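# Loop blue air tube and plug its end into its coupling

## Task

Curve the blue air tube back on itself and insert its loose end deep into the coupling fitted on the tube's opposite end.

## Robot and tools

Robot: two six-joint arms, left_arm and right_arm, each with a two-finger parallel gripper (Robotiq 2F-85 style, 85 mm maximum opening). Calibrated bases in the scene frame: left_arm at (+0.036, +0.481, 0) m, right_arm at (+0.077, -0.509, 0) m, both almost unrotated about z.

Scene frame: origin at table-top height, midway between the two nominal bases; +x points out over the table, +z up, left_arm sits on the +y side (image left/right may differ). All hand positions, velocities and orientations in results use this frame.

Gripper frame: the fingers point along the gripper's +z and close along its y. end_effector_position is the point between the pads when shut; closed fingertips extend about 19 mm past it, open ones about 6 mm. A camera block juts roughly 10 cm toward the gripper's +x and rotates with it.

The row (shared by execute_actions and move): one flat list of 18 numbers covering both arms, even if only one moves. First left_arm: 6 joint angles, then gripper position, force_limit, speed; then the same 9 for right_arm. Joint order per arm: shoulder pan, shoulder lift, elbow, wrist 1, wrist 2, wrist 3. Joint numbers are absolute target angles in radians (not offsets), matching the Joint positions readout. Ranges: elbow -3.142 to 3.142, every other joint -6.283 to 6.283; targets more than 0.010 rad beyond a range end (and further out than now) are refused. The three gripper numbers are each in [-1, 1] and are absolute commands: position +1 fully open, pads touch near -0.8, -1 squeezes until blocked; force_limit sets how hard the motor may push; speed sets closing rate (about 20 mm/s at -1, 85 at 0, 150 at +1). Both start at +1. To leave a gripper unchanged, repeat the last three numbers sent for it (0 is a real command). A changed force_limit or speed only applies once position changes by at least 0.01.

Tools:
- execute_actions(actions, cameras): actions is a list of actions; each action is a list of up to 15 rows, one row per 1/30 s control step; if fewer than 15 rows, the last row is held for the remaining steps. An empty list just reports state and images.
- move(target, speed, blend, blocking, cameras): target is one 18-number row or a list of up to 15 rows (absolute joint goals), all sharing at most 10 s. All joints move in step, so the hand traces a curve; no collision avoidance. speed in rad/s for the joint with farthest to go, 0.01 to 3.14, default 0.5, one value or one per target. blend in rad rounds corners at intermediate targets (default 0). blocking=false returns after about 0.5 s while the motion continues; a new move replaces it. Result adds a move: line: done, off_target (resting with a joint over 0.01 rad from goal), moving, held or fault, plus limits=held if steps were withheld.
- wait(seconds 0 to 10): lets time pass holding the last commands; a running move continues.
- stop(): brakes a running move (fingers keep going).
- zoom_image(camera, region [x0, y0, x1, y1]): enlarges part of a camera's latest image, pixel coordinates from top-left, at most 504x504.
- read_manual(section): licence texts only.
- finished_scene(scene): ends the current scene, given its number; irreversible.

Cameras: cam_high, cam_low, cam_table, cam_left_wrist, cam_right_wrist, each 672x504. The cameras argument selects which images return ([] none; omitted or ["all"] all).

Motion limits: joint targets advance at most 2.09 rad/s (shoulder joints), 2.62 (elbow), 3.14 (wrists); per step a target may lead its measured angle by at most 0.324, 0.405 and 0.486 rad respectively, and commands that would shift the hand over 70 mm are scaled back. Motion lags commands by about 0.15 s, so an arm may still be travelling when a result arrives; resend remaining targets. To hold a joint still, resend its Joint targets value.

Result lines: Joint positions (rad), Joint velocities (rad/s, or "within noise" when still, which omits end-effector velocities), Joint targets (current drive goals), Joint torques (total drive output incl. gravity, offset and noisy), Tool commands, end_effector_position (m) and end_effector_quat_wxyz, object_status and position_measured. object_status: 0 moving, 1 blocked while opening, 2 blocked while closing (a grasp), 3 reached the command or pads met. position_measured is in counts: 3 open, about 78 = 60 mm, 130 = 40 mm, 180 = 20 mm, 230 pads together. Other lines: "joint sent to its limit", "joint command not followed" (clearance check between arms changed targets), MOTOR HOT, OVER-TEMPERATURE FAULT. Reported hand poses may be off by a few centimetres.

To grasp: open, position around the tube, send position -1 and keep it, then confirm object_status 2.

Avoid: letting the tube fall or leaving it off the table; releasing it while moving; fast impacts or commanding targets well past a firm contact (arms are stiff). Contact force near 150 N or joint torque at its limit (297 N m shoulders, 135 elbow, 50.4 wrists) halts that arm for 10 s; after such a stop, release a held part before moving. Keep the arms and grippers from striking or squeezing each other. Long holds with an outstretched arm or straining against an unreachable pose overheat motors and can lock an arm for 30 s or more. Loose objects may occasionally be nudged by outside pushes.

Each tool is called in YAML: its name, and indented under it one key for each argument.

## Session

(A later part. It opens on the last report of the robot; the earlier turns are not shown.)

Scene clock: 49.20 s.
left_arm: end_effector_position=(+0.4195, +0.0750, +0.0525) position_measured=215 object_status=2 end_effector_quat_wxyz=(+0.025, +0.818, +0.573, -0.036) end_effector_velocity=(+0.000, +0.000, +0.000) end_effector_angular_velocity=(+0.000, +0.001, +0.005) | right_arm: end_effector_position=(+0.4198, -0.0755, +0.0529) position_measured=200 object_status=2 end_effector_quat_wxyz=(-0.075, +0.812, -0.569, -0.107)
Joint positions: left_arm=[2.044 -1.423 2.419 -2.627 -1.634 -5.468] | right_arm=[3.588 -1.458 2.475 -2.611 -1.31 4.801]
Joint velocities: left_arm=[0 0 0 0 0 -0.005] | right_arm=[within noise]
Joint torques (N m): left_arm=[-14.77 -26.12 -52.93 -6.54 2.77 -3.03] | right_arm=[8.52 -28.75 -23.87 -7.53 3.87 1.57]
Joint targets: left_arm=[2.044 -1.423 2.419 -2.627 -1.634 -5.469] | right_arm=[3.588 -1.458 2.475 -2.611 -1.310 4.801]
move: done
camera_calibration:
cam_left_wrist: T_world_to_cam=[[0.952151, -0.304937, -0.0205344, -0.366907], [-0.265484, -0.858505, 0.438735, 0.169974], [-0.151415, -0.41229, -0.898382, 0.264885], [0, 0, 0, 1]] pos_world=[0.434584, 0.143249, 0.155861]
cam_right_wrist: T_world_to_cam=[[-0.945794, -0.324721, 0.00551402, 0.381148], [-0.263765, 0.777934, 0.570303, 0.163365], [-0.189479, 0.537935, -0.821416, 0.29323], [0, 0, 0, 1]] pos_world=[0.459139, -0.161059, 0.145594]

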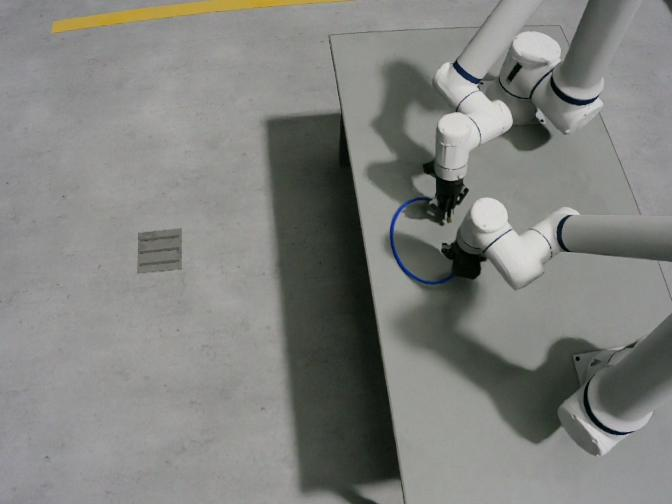

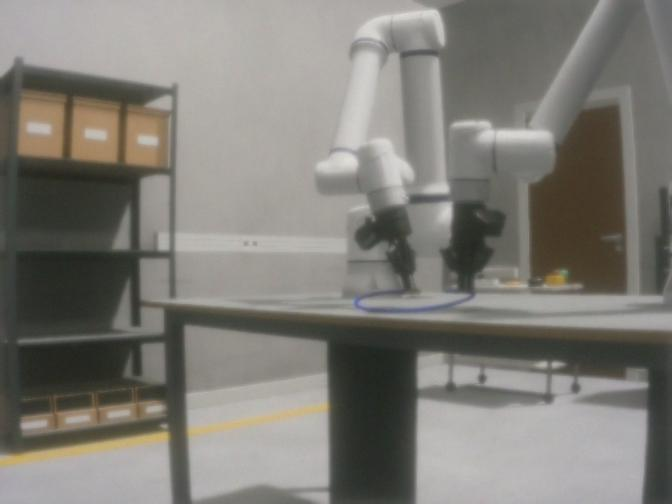

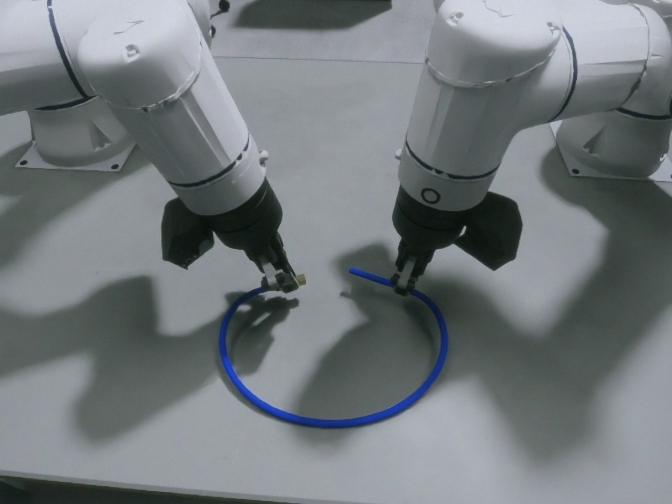

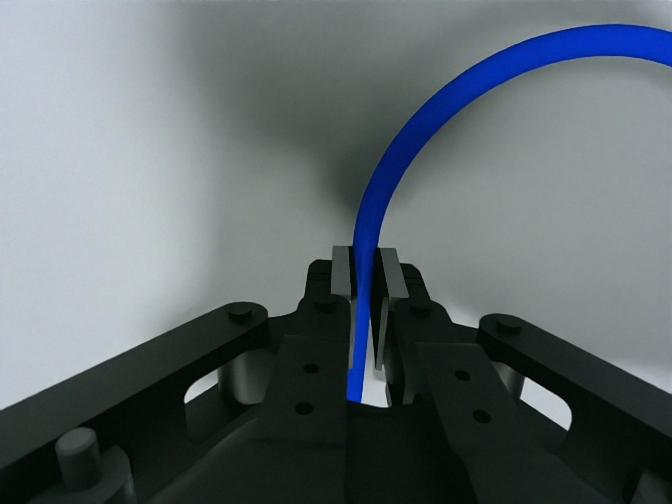

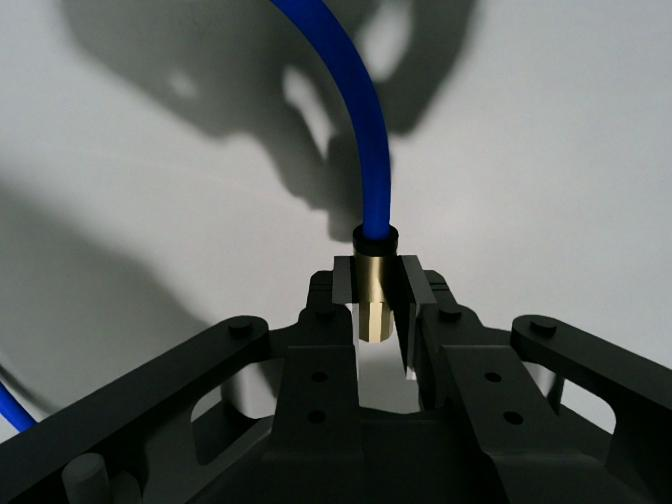

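move:
  target: [2.0185,-1.4125,2.4127,-2.6499,-1.6081,-5.8428,-1,0,-1,3.6306,-1.4432,2.4964,-2.7464,-1.3388,5.2036,-1,0,-1]
  speed: 0.25

zoom_image:
  camera: "cam_table"
  region: [260, 220, 440, 340]

zoom_image:
  camera: "cam_low"
  region: [340, 230, 500, 330]

zoom_image:
  camera: "cam_high"
  region: [400, 190, 500, 270]

Scene clock: 51.77 s.
left_arm: end_effector_position=(+0.4195, +0.0599, +0.0525) position_measured=215 object_status=2 end_effector_quat_wxyz=(+0.031, +0.707, +0.706, -0.031) | right_arm: end_effector_position=(+0.4200, -0.0604, +0.0530) position_measured=200 object_status=2 end_effector_quat_wxyz=(-0.092, +0.701, -0.701, -0.092)
Joint positions: left_arm=[2.019 -1.413 2.413 -2.65 -1.608 -5.843] | right_arm=[3.631 -1.443 2.496 -2.746 -1.339 5.203]
Joint velocities: within noise
Joint torques (N m): left_arm=[-14.69 -27.05 -52.34 -6.47 2.67 -2.82] | right_arm=[10.2 -29.37 -22.14 -6.99 -4.15 1.01]
Joint targets: left_arm=[2.019 -1.413 2.413 -2.650 -1.608 -5.843] | right_arm=[3.631 -1.443 2.496 -2.746 -1.339 5.204]
move: done
camera_calibration:
cam_left_wrist: T_world_to_cam=[[0.99903, 0.0389708, -0.0204873, -0.411756], [0.044009, -0.897535, 0.438742, 0.029549], [-0.00128997, -0.439218, -0.898379, 0.197312], [0, 0, 0, 1]] pos_world=[0.410311, 0.129231, 0.155861]
cam_right_wrist: T_world_to_cam=[[-0.999818, 0.0182965, 0.00544082, 0.429551], [0.018132, 0.821246, 0.570286, 0.0358301], [0.00596598, 0.570281, -0.821428, 0.205088], [0, 0, 0, 1]] pos_world=[0.4276, -0.154242, 0.145695]

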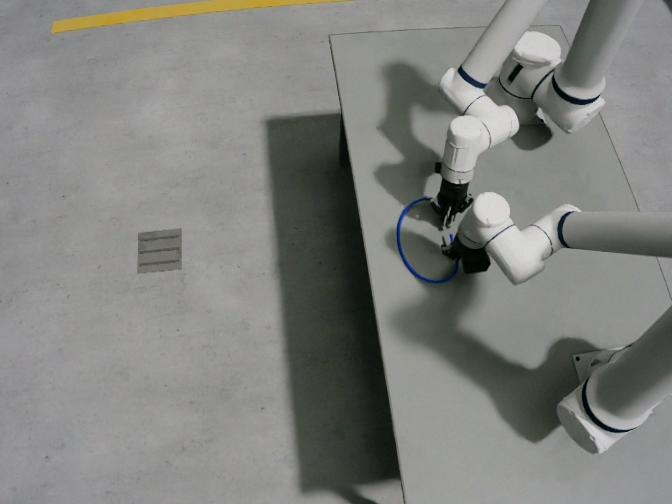

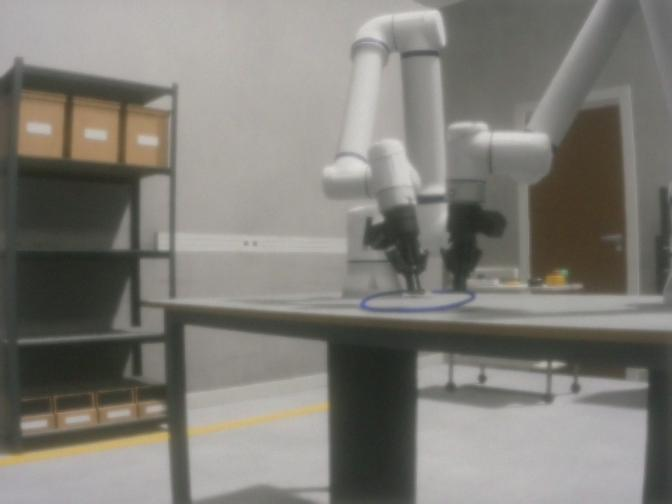

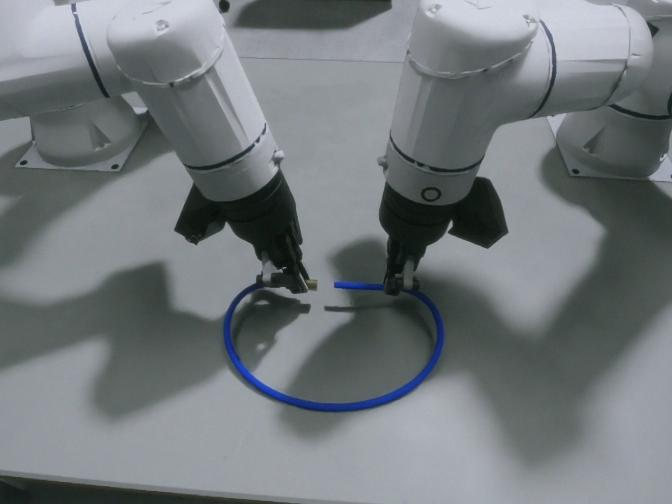

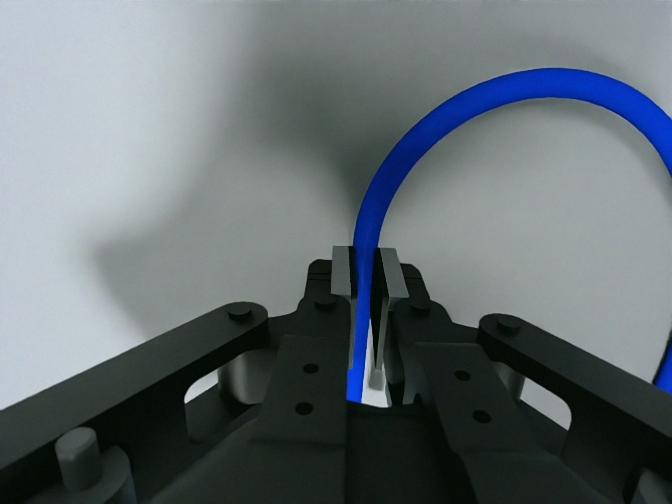

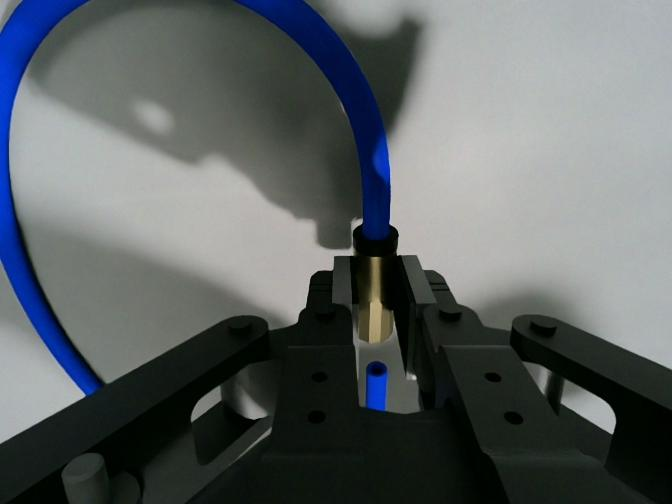

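Scaled by 2.800 from the camera's 672x504 image, which has a finer 960x720 frame.

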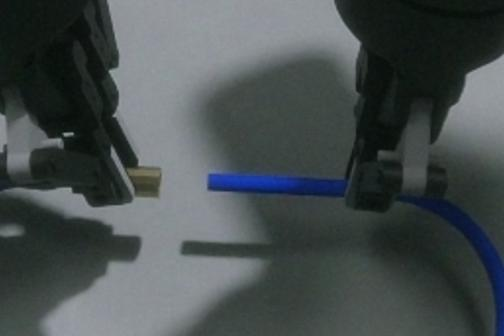

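Scaled by 3.150 from the camera's 672x504 image, which has a finer 960x720 frame.

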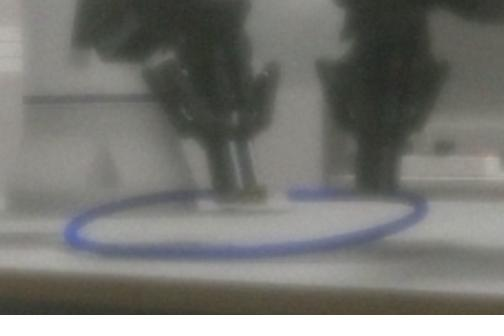

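Scaled by 5.040 from the camera's 672x504 image, which has a finer 960x720 frame.

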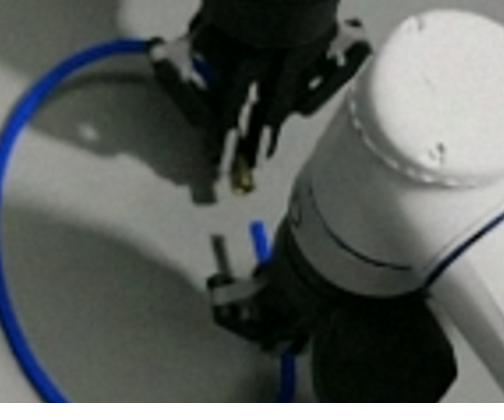

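zoom_image:
  camera: "cam_right_wrist"
  region: [320, 210, 440, 420]

zoom_image:
  camera: "cam_table"
  region: [295, 260, 385, 315]

zoom_image:
  camera: "cam_low"
  region: [395, 275, 465, 305]

Scaled by 2.400 from the camera's 672x504 image, which has a finer 960x720 frame.

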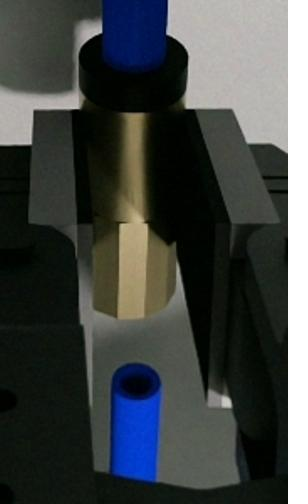

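Scaled by 5.600 from the camera's 672x504 image, which has a finer 960x720 frame.

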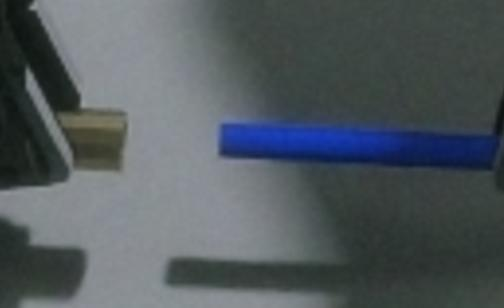

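Scaled by 7.200 from the camera's 672x504 image, which has a finer 960x720 frame.

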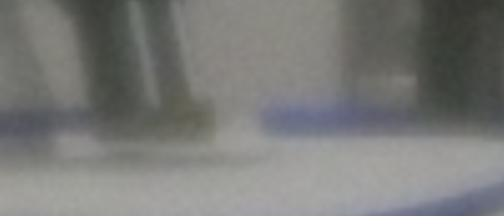

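move:
  target: [2.0065,-1.3941,2.3914,-2.6475,-1.6071,-5.8549,-1,0,-1,3.6306,-1.4432,2.4964,-2.7464,-1.3388,5.2036,-1,0,-1]
  speed: 0.06
  cameras: ["cam_table","cam_low","cam_right_wrist","cam_high"]

zoom_image:
  camera: "cam_right_wrist"
  region: [320, 210, 440, 420]

zoom_image:
  camera: "cam_table"
  region: [295, 260, 385, 315]

zoom_image:
  camera: "cam_low"
  region: [395, 275, 465, 305]

Scene clock: 54.37 s.
left_arm: end_effector_position=(+0.4199, +0.0441, +0.0515) position_measured=215 object_status=2 end_effector_quat_wxyz=(+0.031, +0.707, +0.706, -0.031) | right_arm: end_effector_position=(+0.4200, -0.0604, +0.0530) position_measured=200 object_status=2 end_effector_quat_wxyz=(-0.092, +0.701, -0.701, -0.092)
Joint positions: left_arm=[2.007 -1.394 2.392 -2.648 -1.607 -5.855] | right_arm=[3.631 -1.443 2.496 -2.746 -1.339 5.204]
Joint velocities: within noise
Joint torques (N m): left_arm=[-17.55 -31.54 -51.78 -2.79 3.13 -3.16] | right_arm=[8.28 -28.96 -32.32 -6 -3.88 1.62]
Joint targets: left_arm=[2.006 -1.394 2.391 -2.647 -1.607 -5.855] | right_arm=[3.631 -1.443 2.496 -2.746 -1.339 5.204]
move: done
camera_calibration:
cam_right_wrist: T_world_to_cam=[[-0.999814, 0.0185175, 0.00547378, 0.429577], [0.0183323, 0.821239, 0.57029, 0.0357427], [0.00606503, 0.570284, -0.821425, 0.205046], [0, 0, 0, 1]] pos_world=[0.427598, -0.154242, 0.145695]
Images, in order (width x height): cam_high 672x504, cam_low 672x504, cam_table 672x504, cam_right_wrist 672x504.

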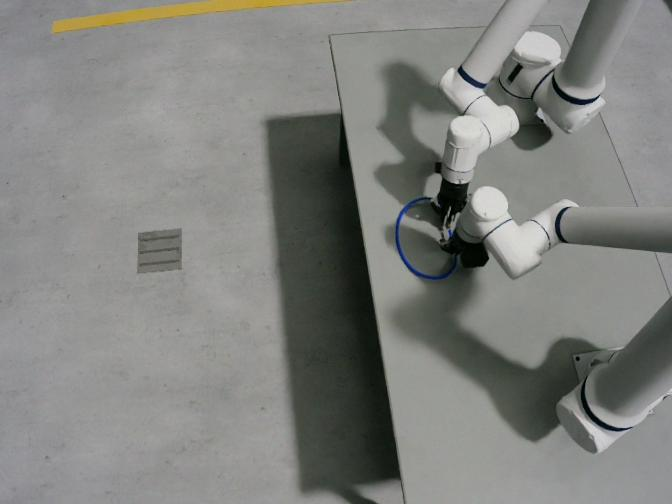

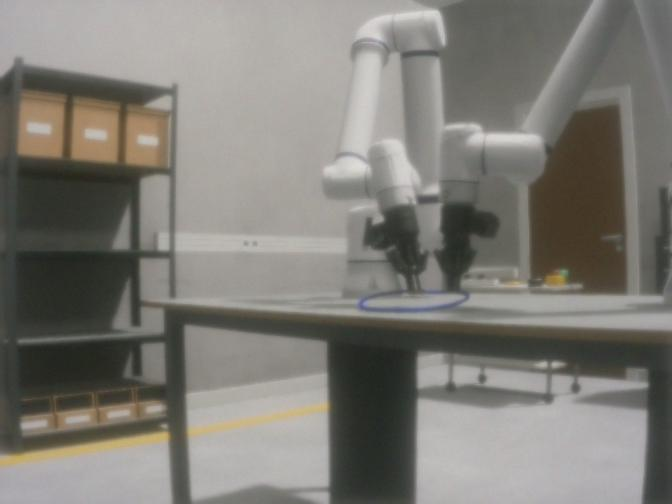

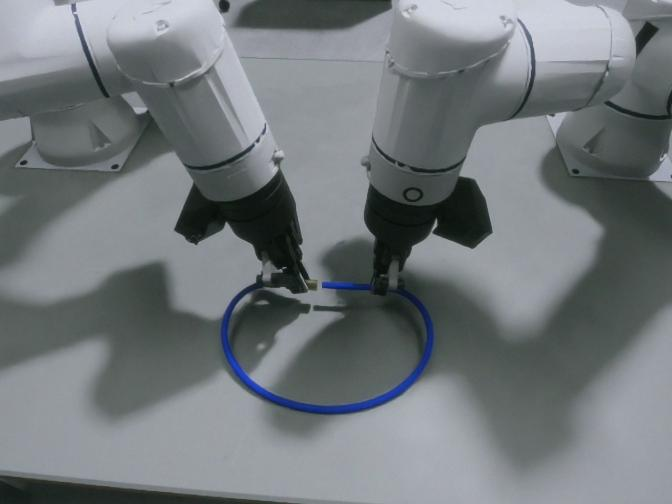

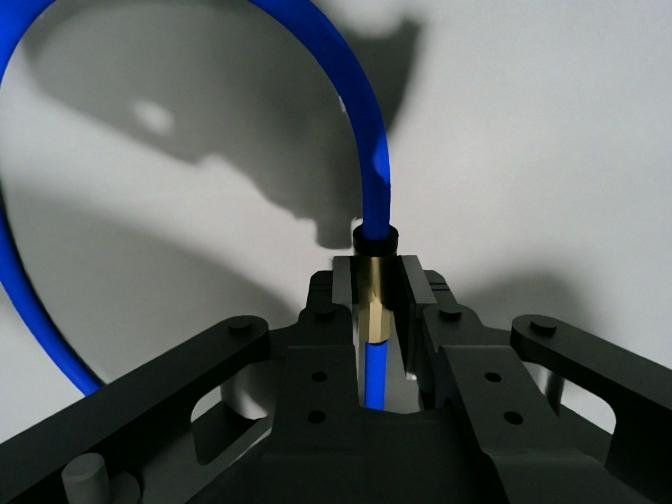

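Scaled by 2.400 from the camera's 672x504 image, which has a finer 960x720 frame.

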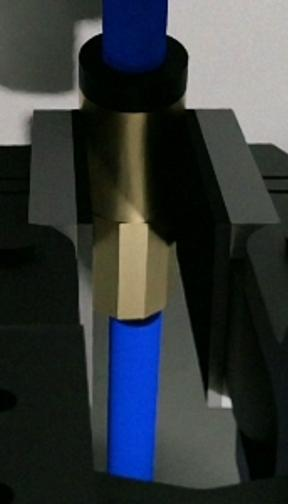

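Scaled by 5.600 from the camera's 672x504 image, which has a finer 960x720 frame.

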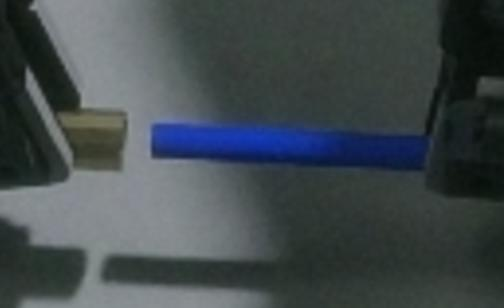

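Scaled by 7.200 from the camera's 672x504 image, which has a finer 960x720 frame.

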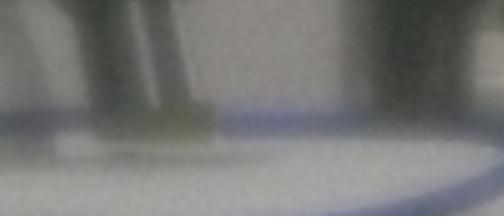

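move:
  target: [1.9943,-1.3781,2.3696,-2.6421,-1.6062,-5.867,-1,0,-1,3.6306,-1.4432,2.4964,-2.7464,-1.3388,5.2036,-1,0,-1]
  speed: 0.03
  cameras: ["cam_table","cam_left_wrist","cam_right_wrist"]

zoom_image:
  camera: "cam_right_wrist"
  region: [320, 210, 440, 420]

zoom_image:
  camera: "cam_table"
  region: [295, 260, 385, 315]

Scene clock: 56.50 s.
left_arm: end_effector_position=(+0.4199, +0.0281, +0.0516) position_measured=215 object_status=2 end_effector_quat_wxyz=(+0.031, +0.707, +0.706, -0.031) | right_arm: end_effector_position=(+0.4200, -0.0604, +0.0530) position_measured=200 object_status=2 end_effector_quat_wxyz=(-0.092, +0.701, -0.701, -0.092)
Joint positions: left_arm=[1.994 -1.378 2.37 -2.642 -1.606 -5.867] | right_arm=[3.631 -1.443 2.496 -2.746 -1.339 5.204]
Joint velocities: within noise
Joint torques (N m): left_arm=[-14.21 -31.35 -53.78 -2.38 2.82 -3.37] | right_arm=[5.91 -31.76 -41.2 -4.76 -3.87 1.57]
Joint targets: left_arm=[1.994 -1.378 2.370 -2.642 -1.606 -5.867] | right_arm=[3.631 -1.443 2.496 -2.746 -1.339 5.204]
move: done
camera_calibration:
cam_left_wrist: T_world_to_cam=[[0.999017, 0.039283, -0.0205338, -0.410952], [0.0443098, -0.897521, 0.438741, 0.00125997], [-0.00119442, -0.439219, -0.898379, 0.182497], [0, 0, 0, 1]] pos_world=[0.410711, 0.0974307, 0.154961]
cam_right_wrist: T_world_to_cam=[[-0.999814, 0.0185175, 0.00547378, 0.429577], [0.0183323, 0.821239, 0.57029, 0.0357427], [0.00606503, 0.570284, -0.821425, 0.205046], [0, 0, 0, 1]] pos_world=[0.427598, -0.154242, 0.145695]
Images, in order (width x height): cam_table 672x504, cam_left_wrist 672x504, cam_right_wrist 672x504.

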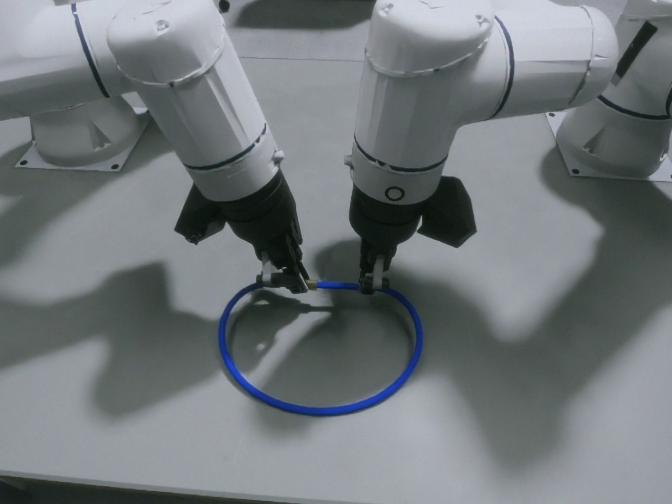

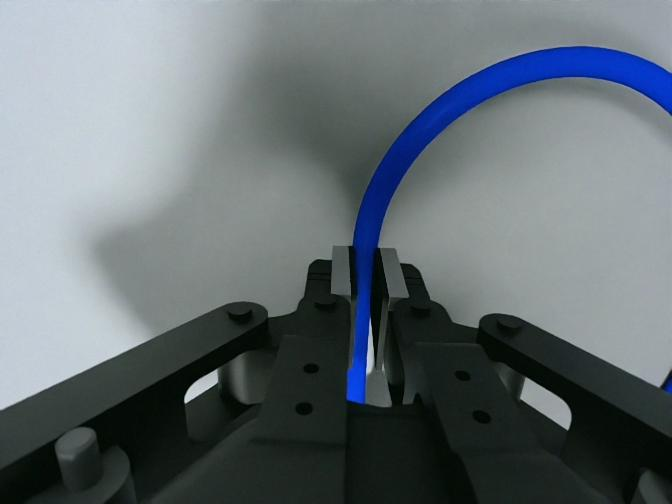

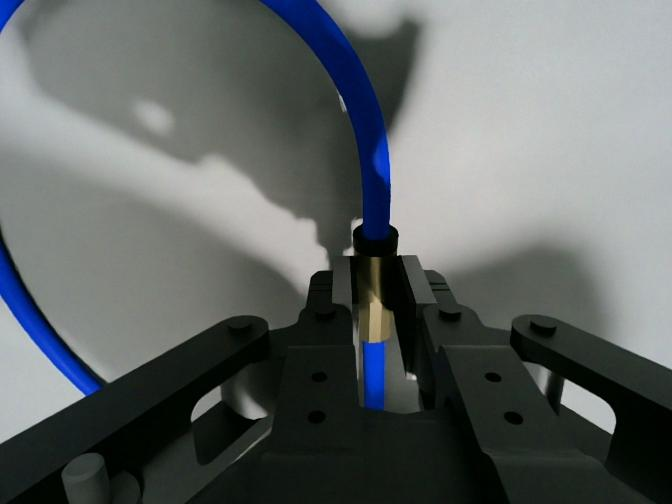

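Scaled by 2.400 from the camera's 672x504 image, which has a finer 960x720 frame.

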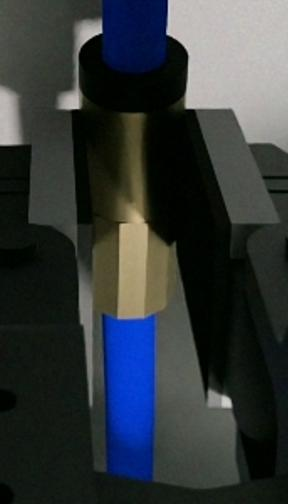

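Scaled by 5.600 from the camera's 672x504 image, which has a finer 960x720 frame.

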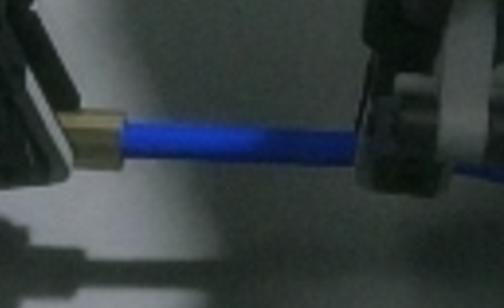

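move:
  target: [1.9828,-1.3619,2.3476,-2.6367,-1.6052,-5.8785,-1,0,-1,3.6306,-1.4432,2.4964,-2.7464,-1.3388,5.2036,-1,0,-1]
  speed: 0.03
  cameras: ["cam_table","cam_left_wrist","cam_right_wrist"]

zoom_image:
  camera: "cam_right_wrist"
  region: [320, 210, 440, 420]

zoom_image:
  camera: "cam_table"
  region: [295, 260, 385, 315]

zoom_image:
  camera: "cam_left_wrist"
  region: [280, 190, 460, 430]

Scene clock: 58.27 s.
left_arm: end_effector_position=(+0.4199, +0.0122, +0.0514) position_measured=215 object_status=2 end_effector_quat_wxyz=(+0.031, +0.707, +0.706, -0.031) | right_arm: end_effector_position=(+0.4200, -0.0604, +0.0530) position_measured=200 object_status=2 end_effector_quat_wxyz=(-0.092, +0.701, -0.701, -0.092)
Joint positions: left_arm=[1.983 -1.362 2.348 -2.637 -1.605 -5.878] | right_arm=[3.631 -1.443 2.496 -2.746 -1.339 5.204]
Joint velocities: within noise
Joint torques (N m): left_arm=[-24.11 -37.23 -89.36 -11.57 -1.6 -3.26] | right_arm=[7.98 -35.19 -42.01 -12.16 16.06 1.71]
Joint targets: left_arm=[1.983 -1.362 2.348 -2.637 -1.605 -5.878] | right_arm=[3.631 -1.443 2.496 -2.746 -1.339 5.204]
move: done
camera_calibration:
cam_left_wrist: T_world_to_cam=[[0.999017, 0.039283, -0.0205338, -0.410328], [0.0443098, -0.897521, 0.438741, -0.0130126], [-0.00119442, -0.439219, -0.898379, 0.17529], [0, 0, 0, 1]] pos_world=[0.410711, 0.0814307, 0.154761]
cam_right_wrist: T_world_to_cam=[[-0.999814, 0.0185175, 0.00547378, 0.429577], [0.0183323, 0.821239, 0.57029, 0.0357427], [0.00606503, 0.570284, -0.821425, 0.205046], [0, 0, 0, 1]] pos_world=[0.427598, -0.154242, 0.145695]
Images, in order (width x height): cam_table 672x504, cam_left_wrist 672x504, cam_right_wrist 672x504.

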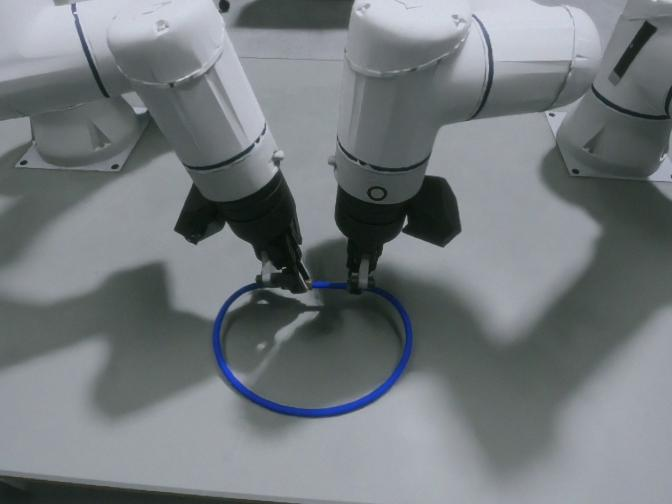

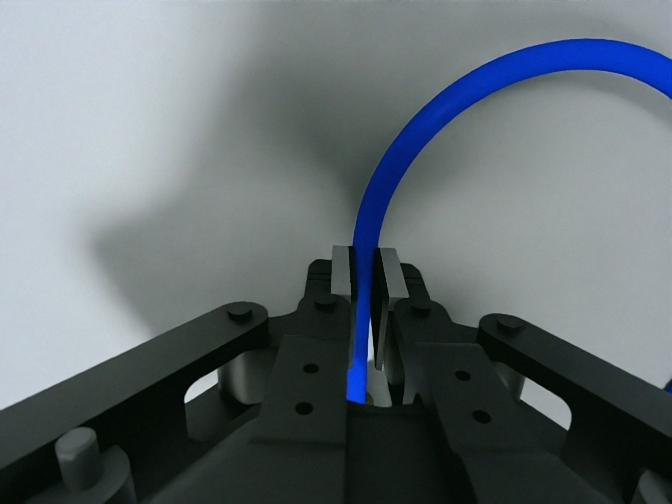

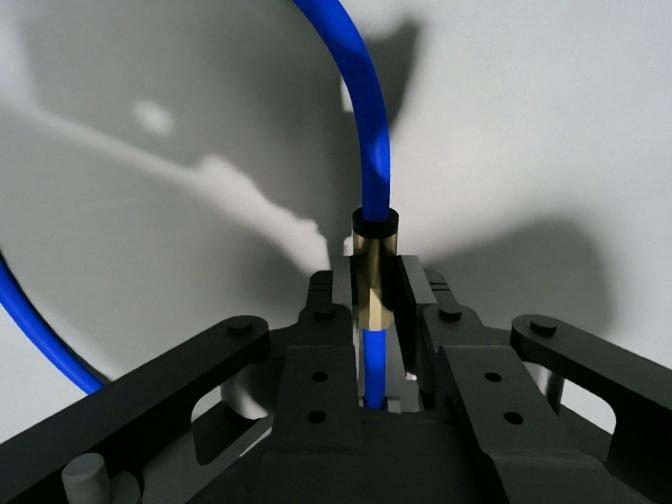

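Scaled by 2.400 from the camera's 672x504 image, which has a finer 960x720 frame.

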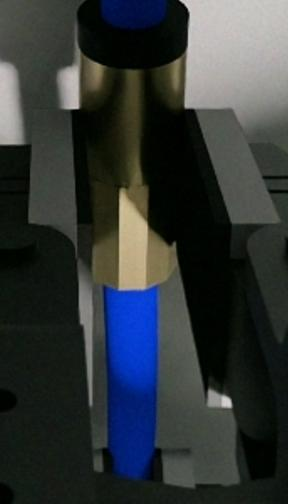

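Scaled by 5.600 from the camera's 672x504 image, which has a finer 960x720 frame.

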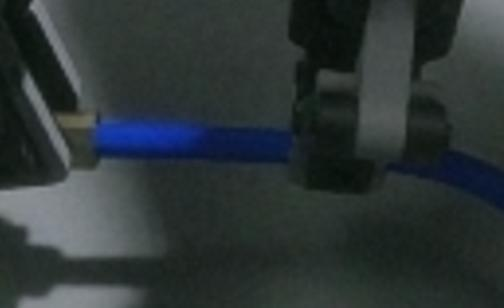

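Scaled by 2.100 from the camera's 672x504 image, which has a finer 960x720 frame.

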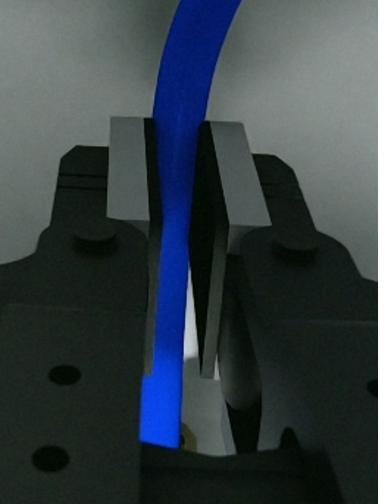

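move:
  target: [1.9849,-1.365,2.3518,-2.6377,-1.6054,-5.8764,-1,0,-1,3.6306,-1.4432,2.4964,-2.7464,-1.3388,5.2036,-1,0,-1]
  speed: 0.03
  cameras: ["cam_table"]

zoom_image:
  camera: "cam_table"
  region: [295, 260, 385, 315]

Scene clock: 60.63 s.
left_arm: end_effector_position=(+0.4199, +0.0148, +0.0515) position_measured=215 object_status=2 end_effector_quat_wxyz=(+0.031, +0.707, +0.706, -0.031) | right_arm: end_effector_position=(+0.4200, -0.0603, +0.0530) position_measured=200 object_status=2 end_effector_quat_wxyz=(-0.092, +0.701, -0.701, -0.092)
Joint positions: left_arm=[1.985 -1.365 2.352 -2.638 -1.605 -5.876] | right_arm=[3.631 -1.443 2.496 -2.746 -1.339 5.204]
Joint velocities: within noise
Joint torques (N m): left_arm=[3.02 -68.48 -38.66 -7.81 -2.63 2.92] | right_arm=[9.73 -56.68 -40.35 -7.44 4.12 1.61]
Joint targets: left_arm=[1.985 -1.365 2.352 -2.638 -1.605 -5.876] | right_arm=[3.631 -1.443 2.496 -2.746 -1.339 5.204]
move: done
Images, in order (width x height): cam_table 672x504.

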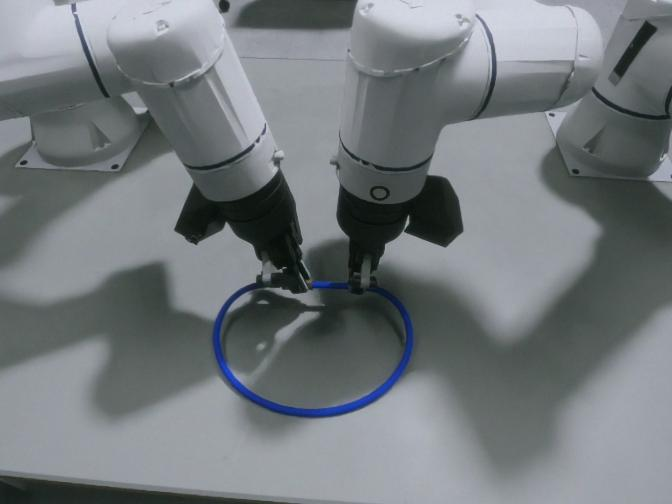

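Scaled by 5.600 from the camera's 672x504 image, which has a finer 960x720 frame.

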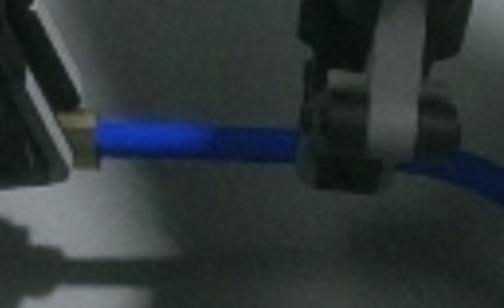

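move:
  target:
    - [1.9849,-1.365,2.3518,-2.6377,-1.6054,-5.8764,-1,0,-1,3.6306,-1.4432,2.4964,-2.7464,-1.3388,5.2036,-0.97,0.7,-1]
    - [1.9803,-1.3584,2.3427,-2.6354,-1.605,-5.8809,-1,0,-1,3.6306,-1.4432,2.4964,-2.7464,-1.3388,5.2036,-0.97,0.7,-1]
  speed: 0.02
  cameras: ["cam_table","cam_right_wrist"]

zoom_image:
  camera: "cam_table"
  region: [295, 260, 385, 315]

zoom_image:
  camera: "cam_right_wrist"
  region: [320, 210, 440, 420]

Scene clock: 62.83 s.
left_arm: end_effector_position=(+0.4199, +0.0087, +0.0515) position_measured=215 object_status=2 end_effector_quat_wxyz=(+0.031, +0.707, +0.706, -0.031) | right_arm: end_effector_position=(+0.4200, -0.0604, +0.0530) position_measured=201 object_status=2 end_effector_quat_wxyz=(-0.092, +0.701, -0.701, -0.092)
Joint positions: left_arm=[1.98 -1.359 2.343 -2.635 -1.605 -5.881] | right_arm=[3.63 -1.443 2.496 -2.746 -1.339 5.204]
Joint velocities: within noise
Joint torques (N m): left_arm=[-26.3 -40.76 -97.48 -12.38 -3.08 -2.52] | right_arm=[18.86 -61.89 -40.74 -12.73 17.05 1.6]
Joint targets: left_arm=[1.980 -1.358 2.343 -2.635 -1.605 -5.881] | right_arm=[3.631 -1.443 2.496 -2.746 -1.339 5.204]
move: done
camera_calibration:
cam_right_wrist: T_world_to_cam=[[-0.999811, 0.0186566, 0.00544934, 0.4297], [0.0184327, 0.821235, 0.570292, 0.0356968], [0.00616455, 0.570285, -0.821424, 0.205002], [0, 0, 0, 1]] pos_world=[0.427697, -0.154242, 0.145694]
Images, in order (width x height): cam_table 672x504, cam_right_wrist 672x504.

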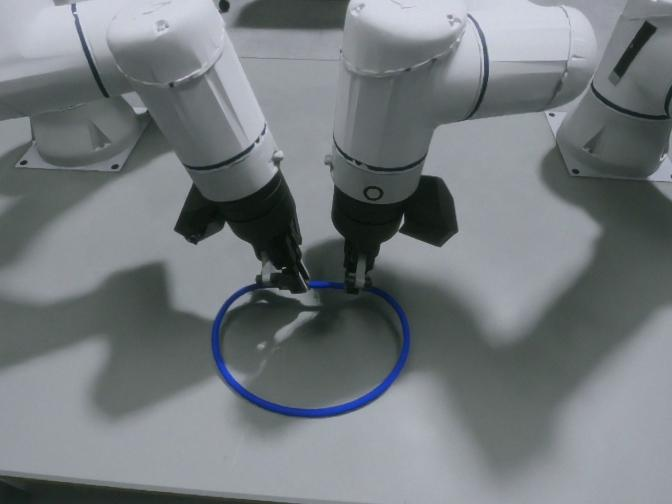

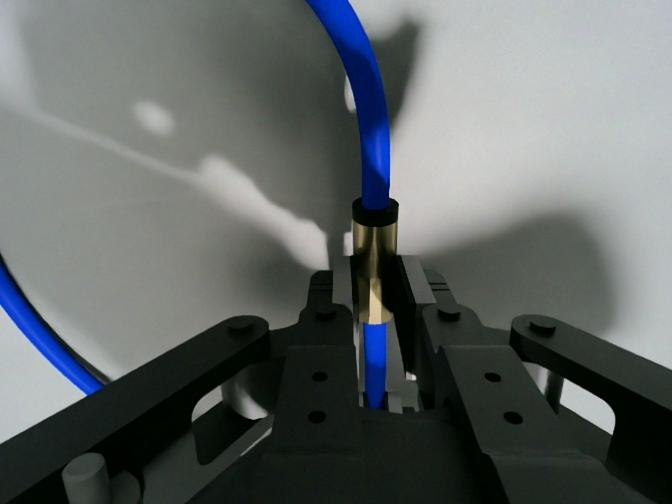

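Scaled by 5.600 from the camera's 672x504 image, which has a finer 960x720 frame.

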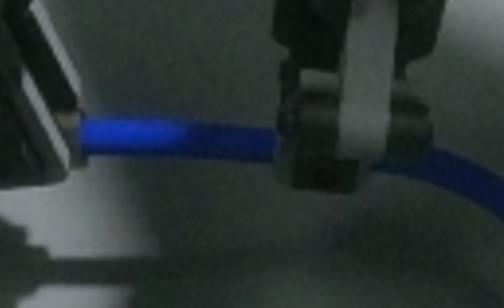

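Scaled by 2.400 from the camera's 672x504 image, which has a finer 960x720 frame.

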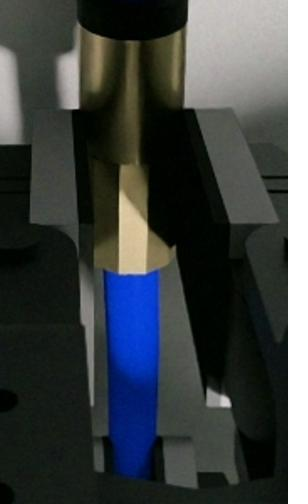

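move:
  target:
    - [1.9828,-1.3619,2.3476,-2.6367,-1.6052,-5.8785,-1,0,-1,3.6306,-1.4432,2.4964,-2.7464,-1.3388,5.2036,-0.97,0.7,-1]
    - [1.9828,-1.3330,2.3547,-2.6727,-1.6052,-5.8785,-1,0,-1,3.6306,-1.4075,2.5041,-2.7898,-1.3388,5.2036,-0.97,0.7,-1]
    - [1.9828,-1.3033,2.3609,-2.7086,-1.6052,-5.8785,-1,0,-1,3.6306,-1.3740,2.5100,-2.8292,-1.3388,5.2036,-0.97,0.7,-1]
  speed: [0.02,0.1,0.06]
  cameras: ["cam_table","cam_low"]

zoom_image:
  camera: "cam_table"
  region: [295, 260, 385, 315]

Scene clock: 65.37 s.
left_arm: end_effector_position=(+0.4199, +0.0120, +0.0216) position_measured=215 object_status=2 end_effector_quat_wxyz=(+0.031, +0.707, +0.706, -0.031) | right_arm: end_effector_position=(+0.4201, -0.0604, +0.0246) position_measured=201 object_status=2 end_effector_quat_wxyz=(-0.092, +0.701, -0.701, -0.092)
Joint positions: left_arm=[1.983 -1.303 2.361 -2.708 -1.605 -5.878] | right_arm=[3.631 -1.374 2.51 -2.829 -1.339 5.204]
Joint velocities: within noise
Joint torques (N m): left_arm=[2.58 -35.68 -32.66 -8.04 0.42 3.05] | right_arm=[-1.98 -15.96 -14.63 -4.86 -2.43 1.33]
Joint targets: left_arm=[1.983 -1.303 2.361 -2.709 -1.605 -5.878] | right_arm=[3.631 -1.374 2.510 -2.829 -1.339 5.204]
move: done
Images, in order (width x height): cam_low 672x504, cam_table 672x504.

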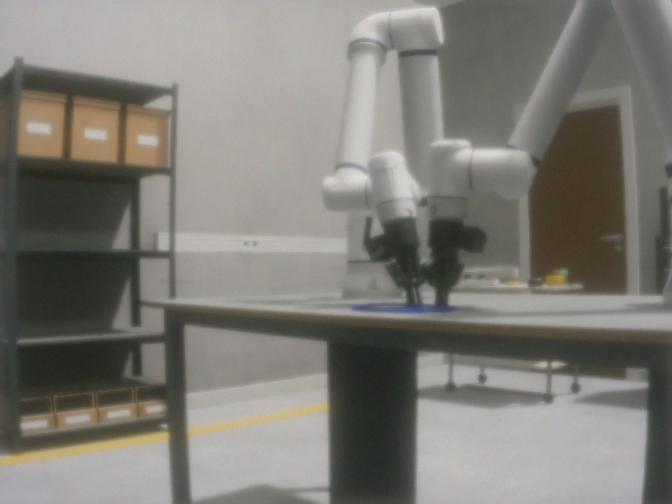

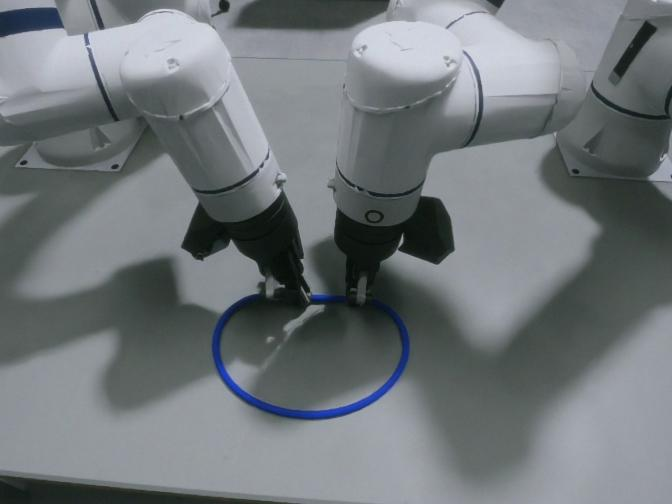

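Scaled by 5.600 from the camera's 672x504 image, which has a finer 960x720 frame.

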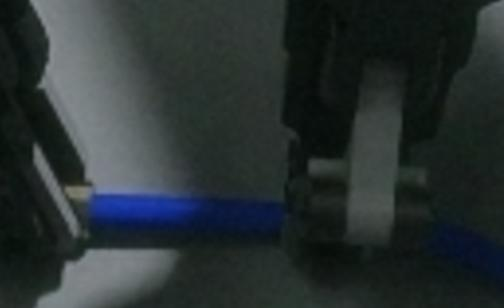

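move:
  target:
    - [1.9828,-1.3033,2.3609,-2.7086,-1.6052,-5.8785,0.2,0,-1,3.6306,-1.3740,2.5100,-2.8292,-1.3388,5.2036,-0.97,0.7,-1]
    - [1.9828,-1.3033,2.3609,-2.7086,-1.6052,-5.8785,0.2,0,-1,3.6306,-1.3740,2.5100,-2.8292,-1.3388,5.2036,0.2,0,-1]
    - [1.9828,-1.3619,2.3476,-2.6367,-1.6052,-5.8785,0.2,0,-1,3.6306,-1.4432,2.4964,-2.7464,-1.3388,5.2036,0.2,0,-1]
    - [1.9828,-1.4825,2.3047,-2.4732,-1.6052,-5.8785,0.2,0,-1,3.6306,-1.5873,2.4512,-2.5571,-1.3388,5.2036,0.2,0,-1]
  speed: [0.1,0.1,0.1,0.3]

zoom_image:
  camera: "cam_table"
  region: [260, 250, 400, 340]

Scene clock: 72.73 s.
left_arm: end_effector_position=(+0.4199, +0.0120, +0.1200) position_measured=104 object_status=3 end_effector_quat_wxyz=(+0.031, +0.707, +0.706, -0.031) | right_arm: end_effector_position=(+0.4199, -0.0604, +0.1198) position_measured=104 object_status=3 end_effector_quat_wxyz=(-0.092, +0.701, -0.701, -0.092)
Joint positions: left_arm=[1.983 -1.482 2.305 -2.473 -1.605 -5.878] | right_arm=[3.631 -1.587 2.451 -2.557 -1.339 5.204]
Joint velocities: within noise
Joint torques (N m): left_arm=[4.08 -68.33 -63.42 -3.29 0.43 3.1] | right_arm=[-4.1 -58.82 -51.91 -3.48 1.85 0.75]
Joint targets: left_arm=[1.983 -1.482 2.305 -2.473 -1.605 -5.878] | right_arm=[3.631 -1.587 2.451 -2.557 -1.339 5.204]
move: done
camera_calibration:
cam_left_wrist: T_world_to_cam=[[0.999017, 0.039283, -0.0205338, -0.408915], [0.0443098, -0.897521, 0.438741, -0.0432], [-0.00119442, -0.439219, -0.898379, 0.236875], [0, 0, 0, 1]] pos_world=[0.410711, 0.0813307, 0.223361]
cam_right_wrist: T_world_to_cam=[[-0.999814, 0.0185175, 0.00547378, 0.429211], [0.0183323, 0.821239, 0.57029, -0.00240971], [0.00606503, 0.570284, -0.821425, 0.259999], [0, 0, 0, 1]] pos_world=[0.427598, -0.154242, 0.212595]

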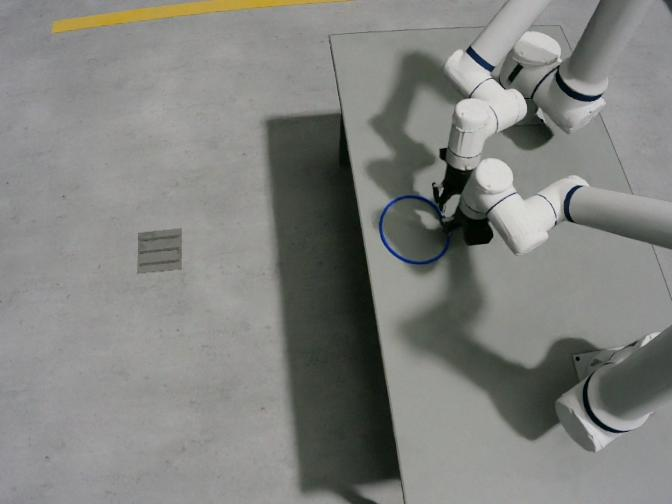

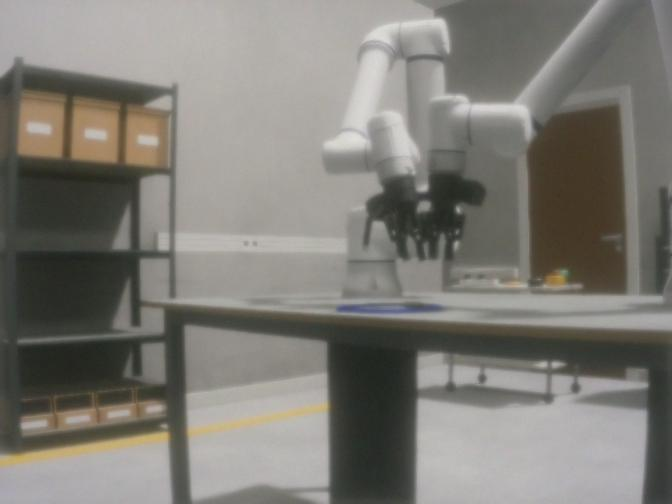

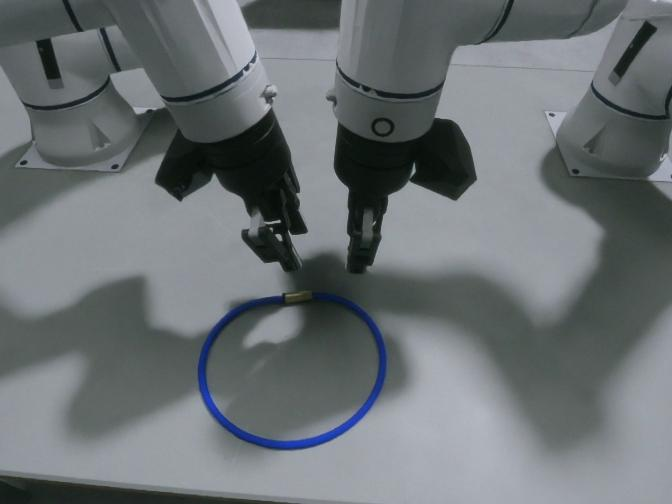

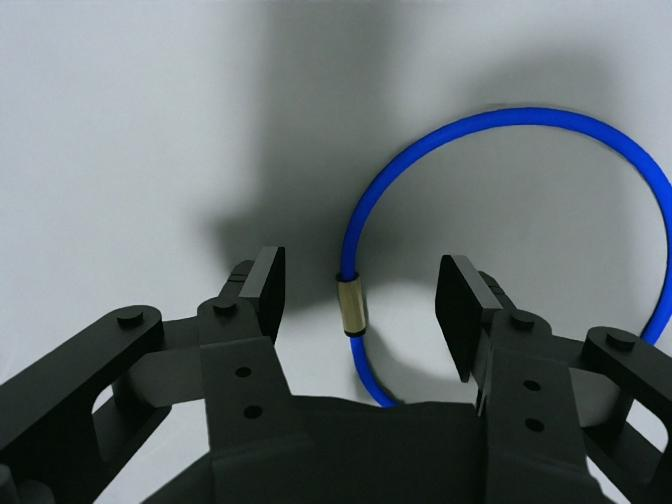

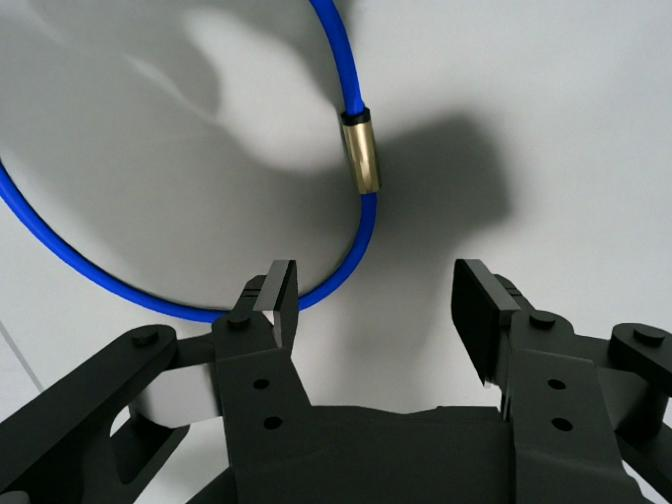

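Scaled by 3.600 from the camera's 672x504 image, which has a finer 960x720 frame.

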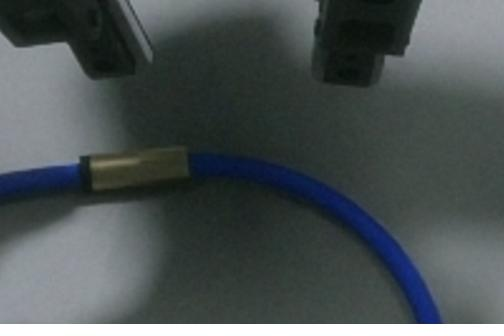

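finished_scene:
  scene: 1

The scene is finished: the task was done.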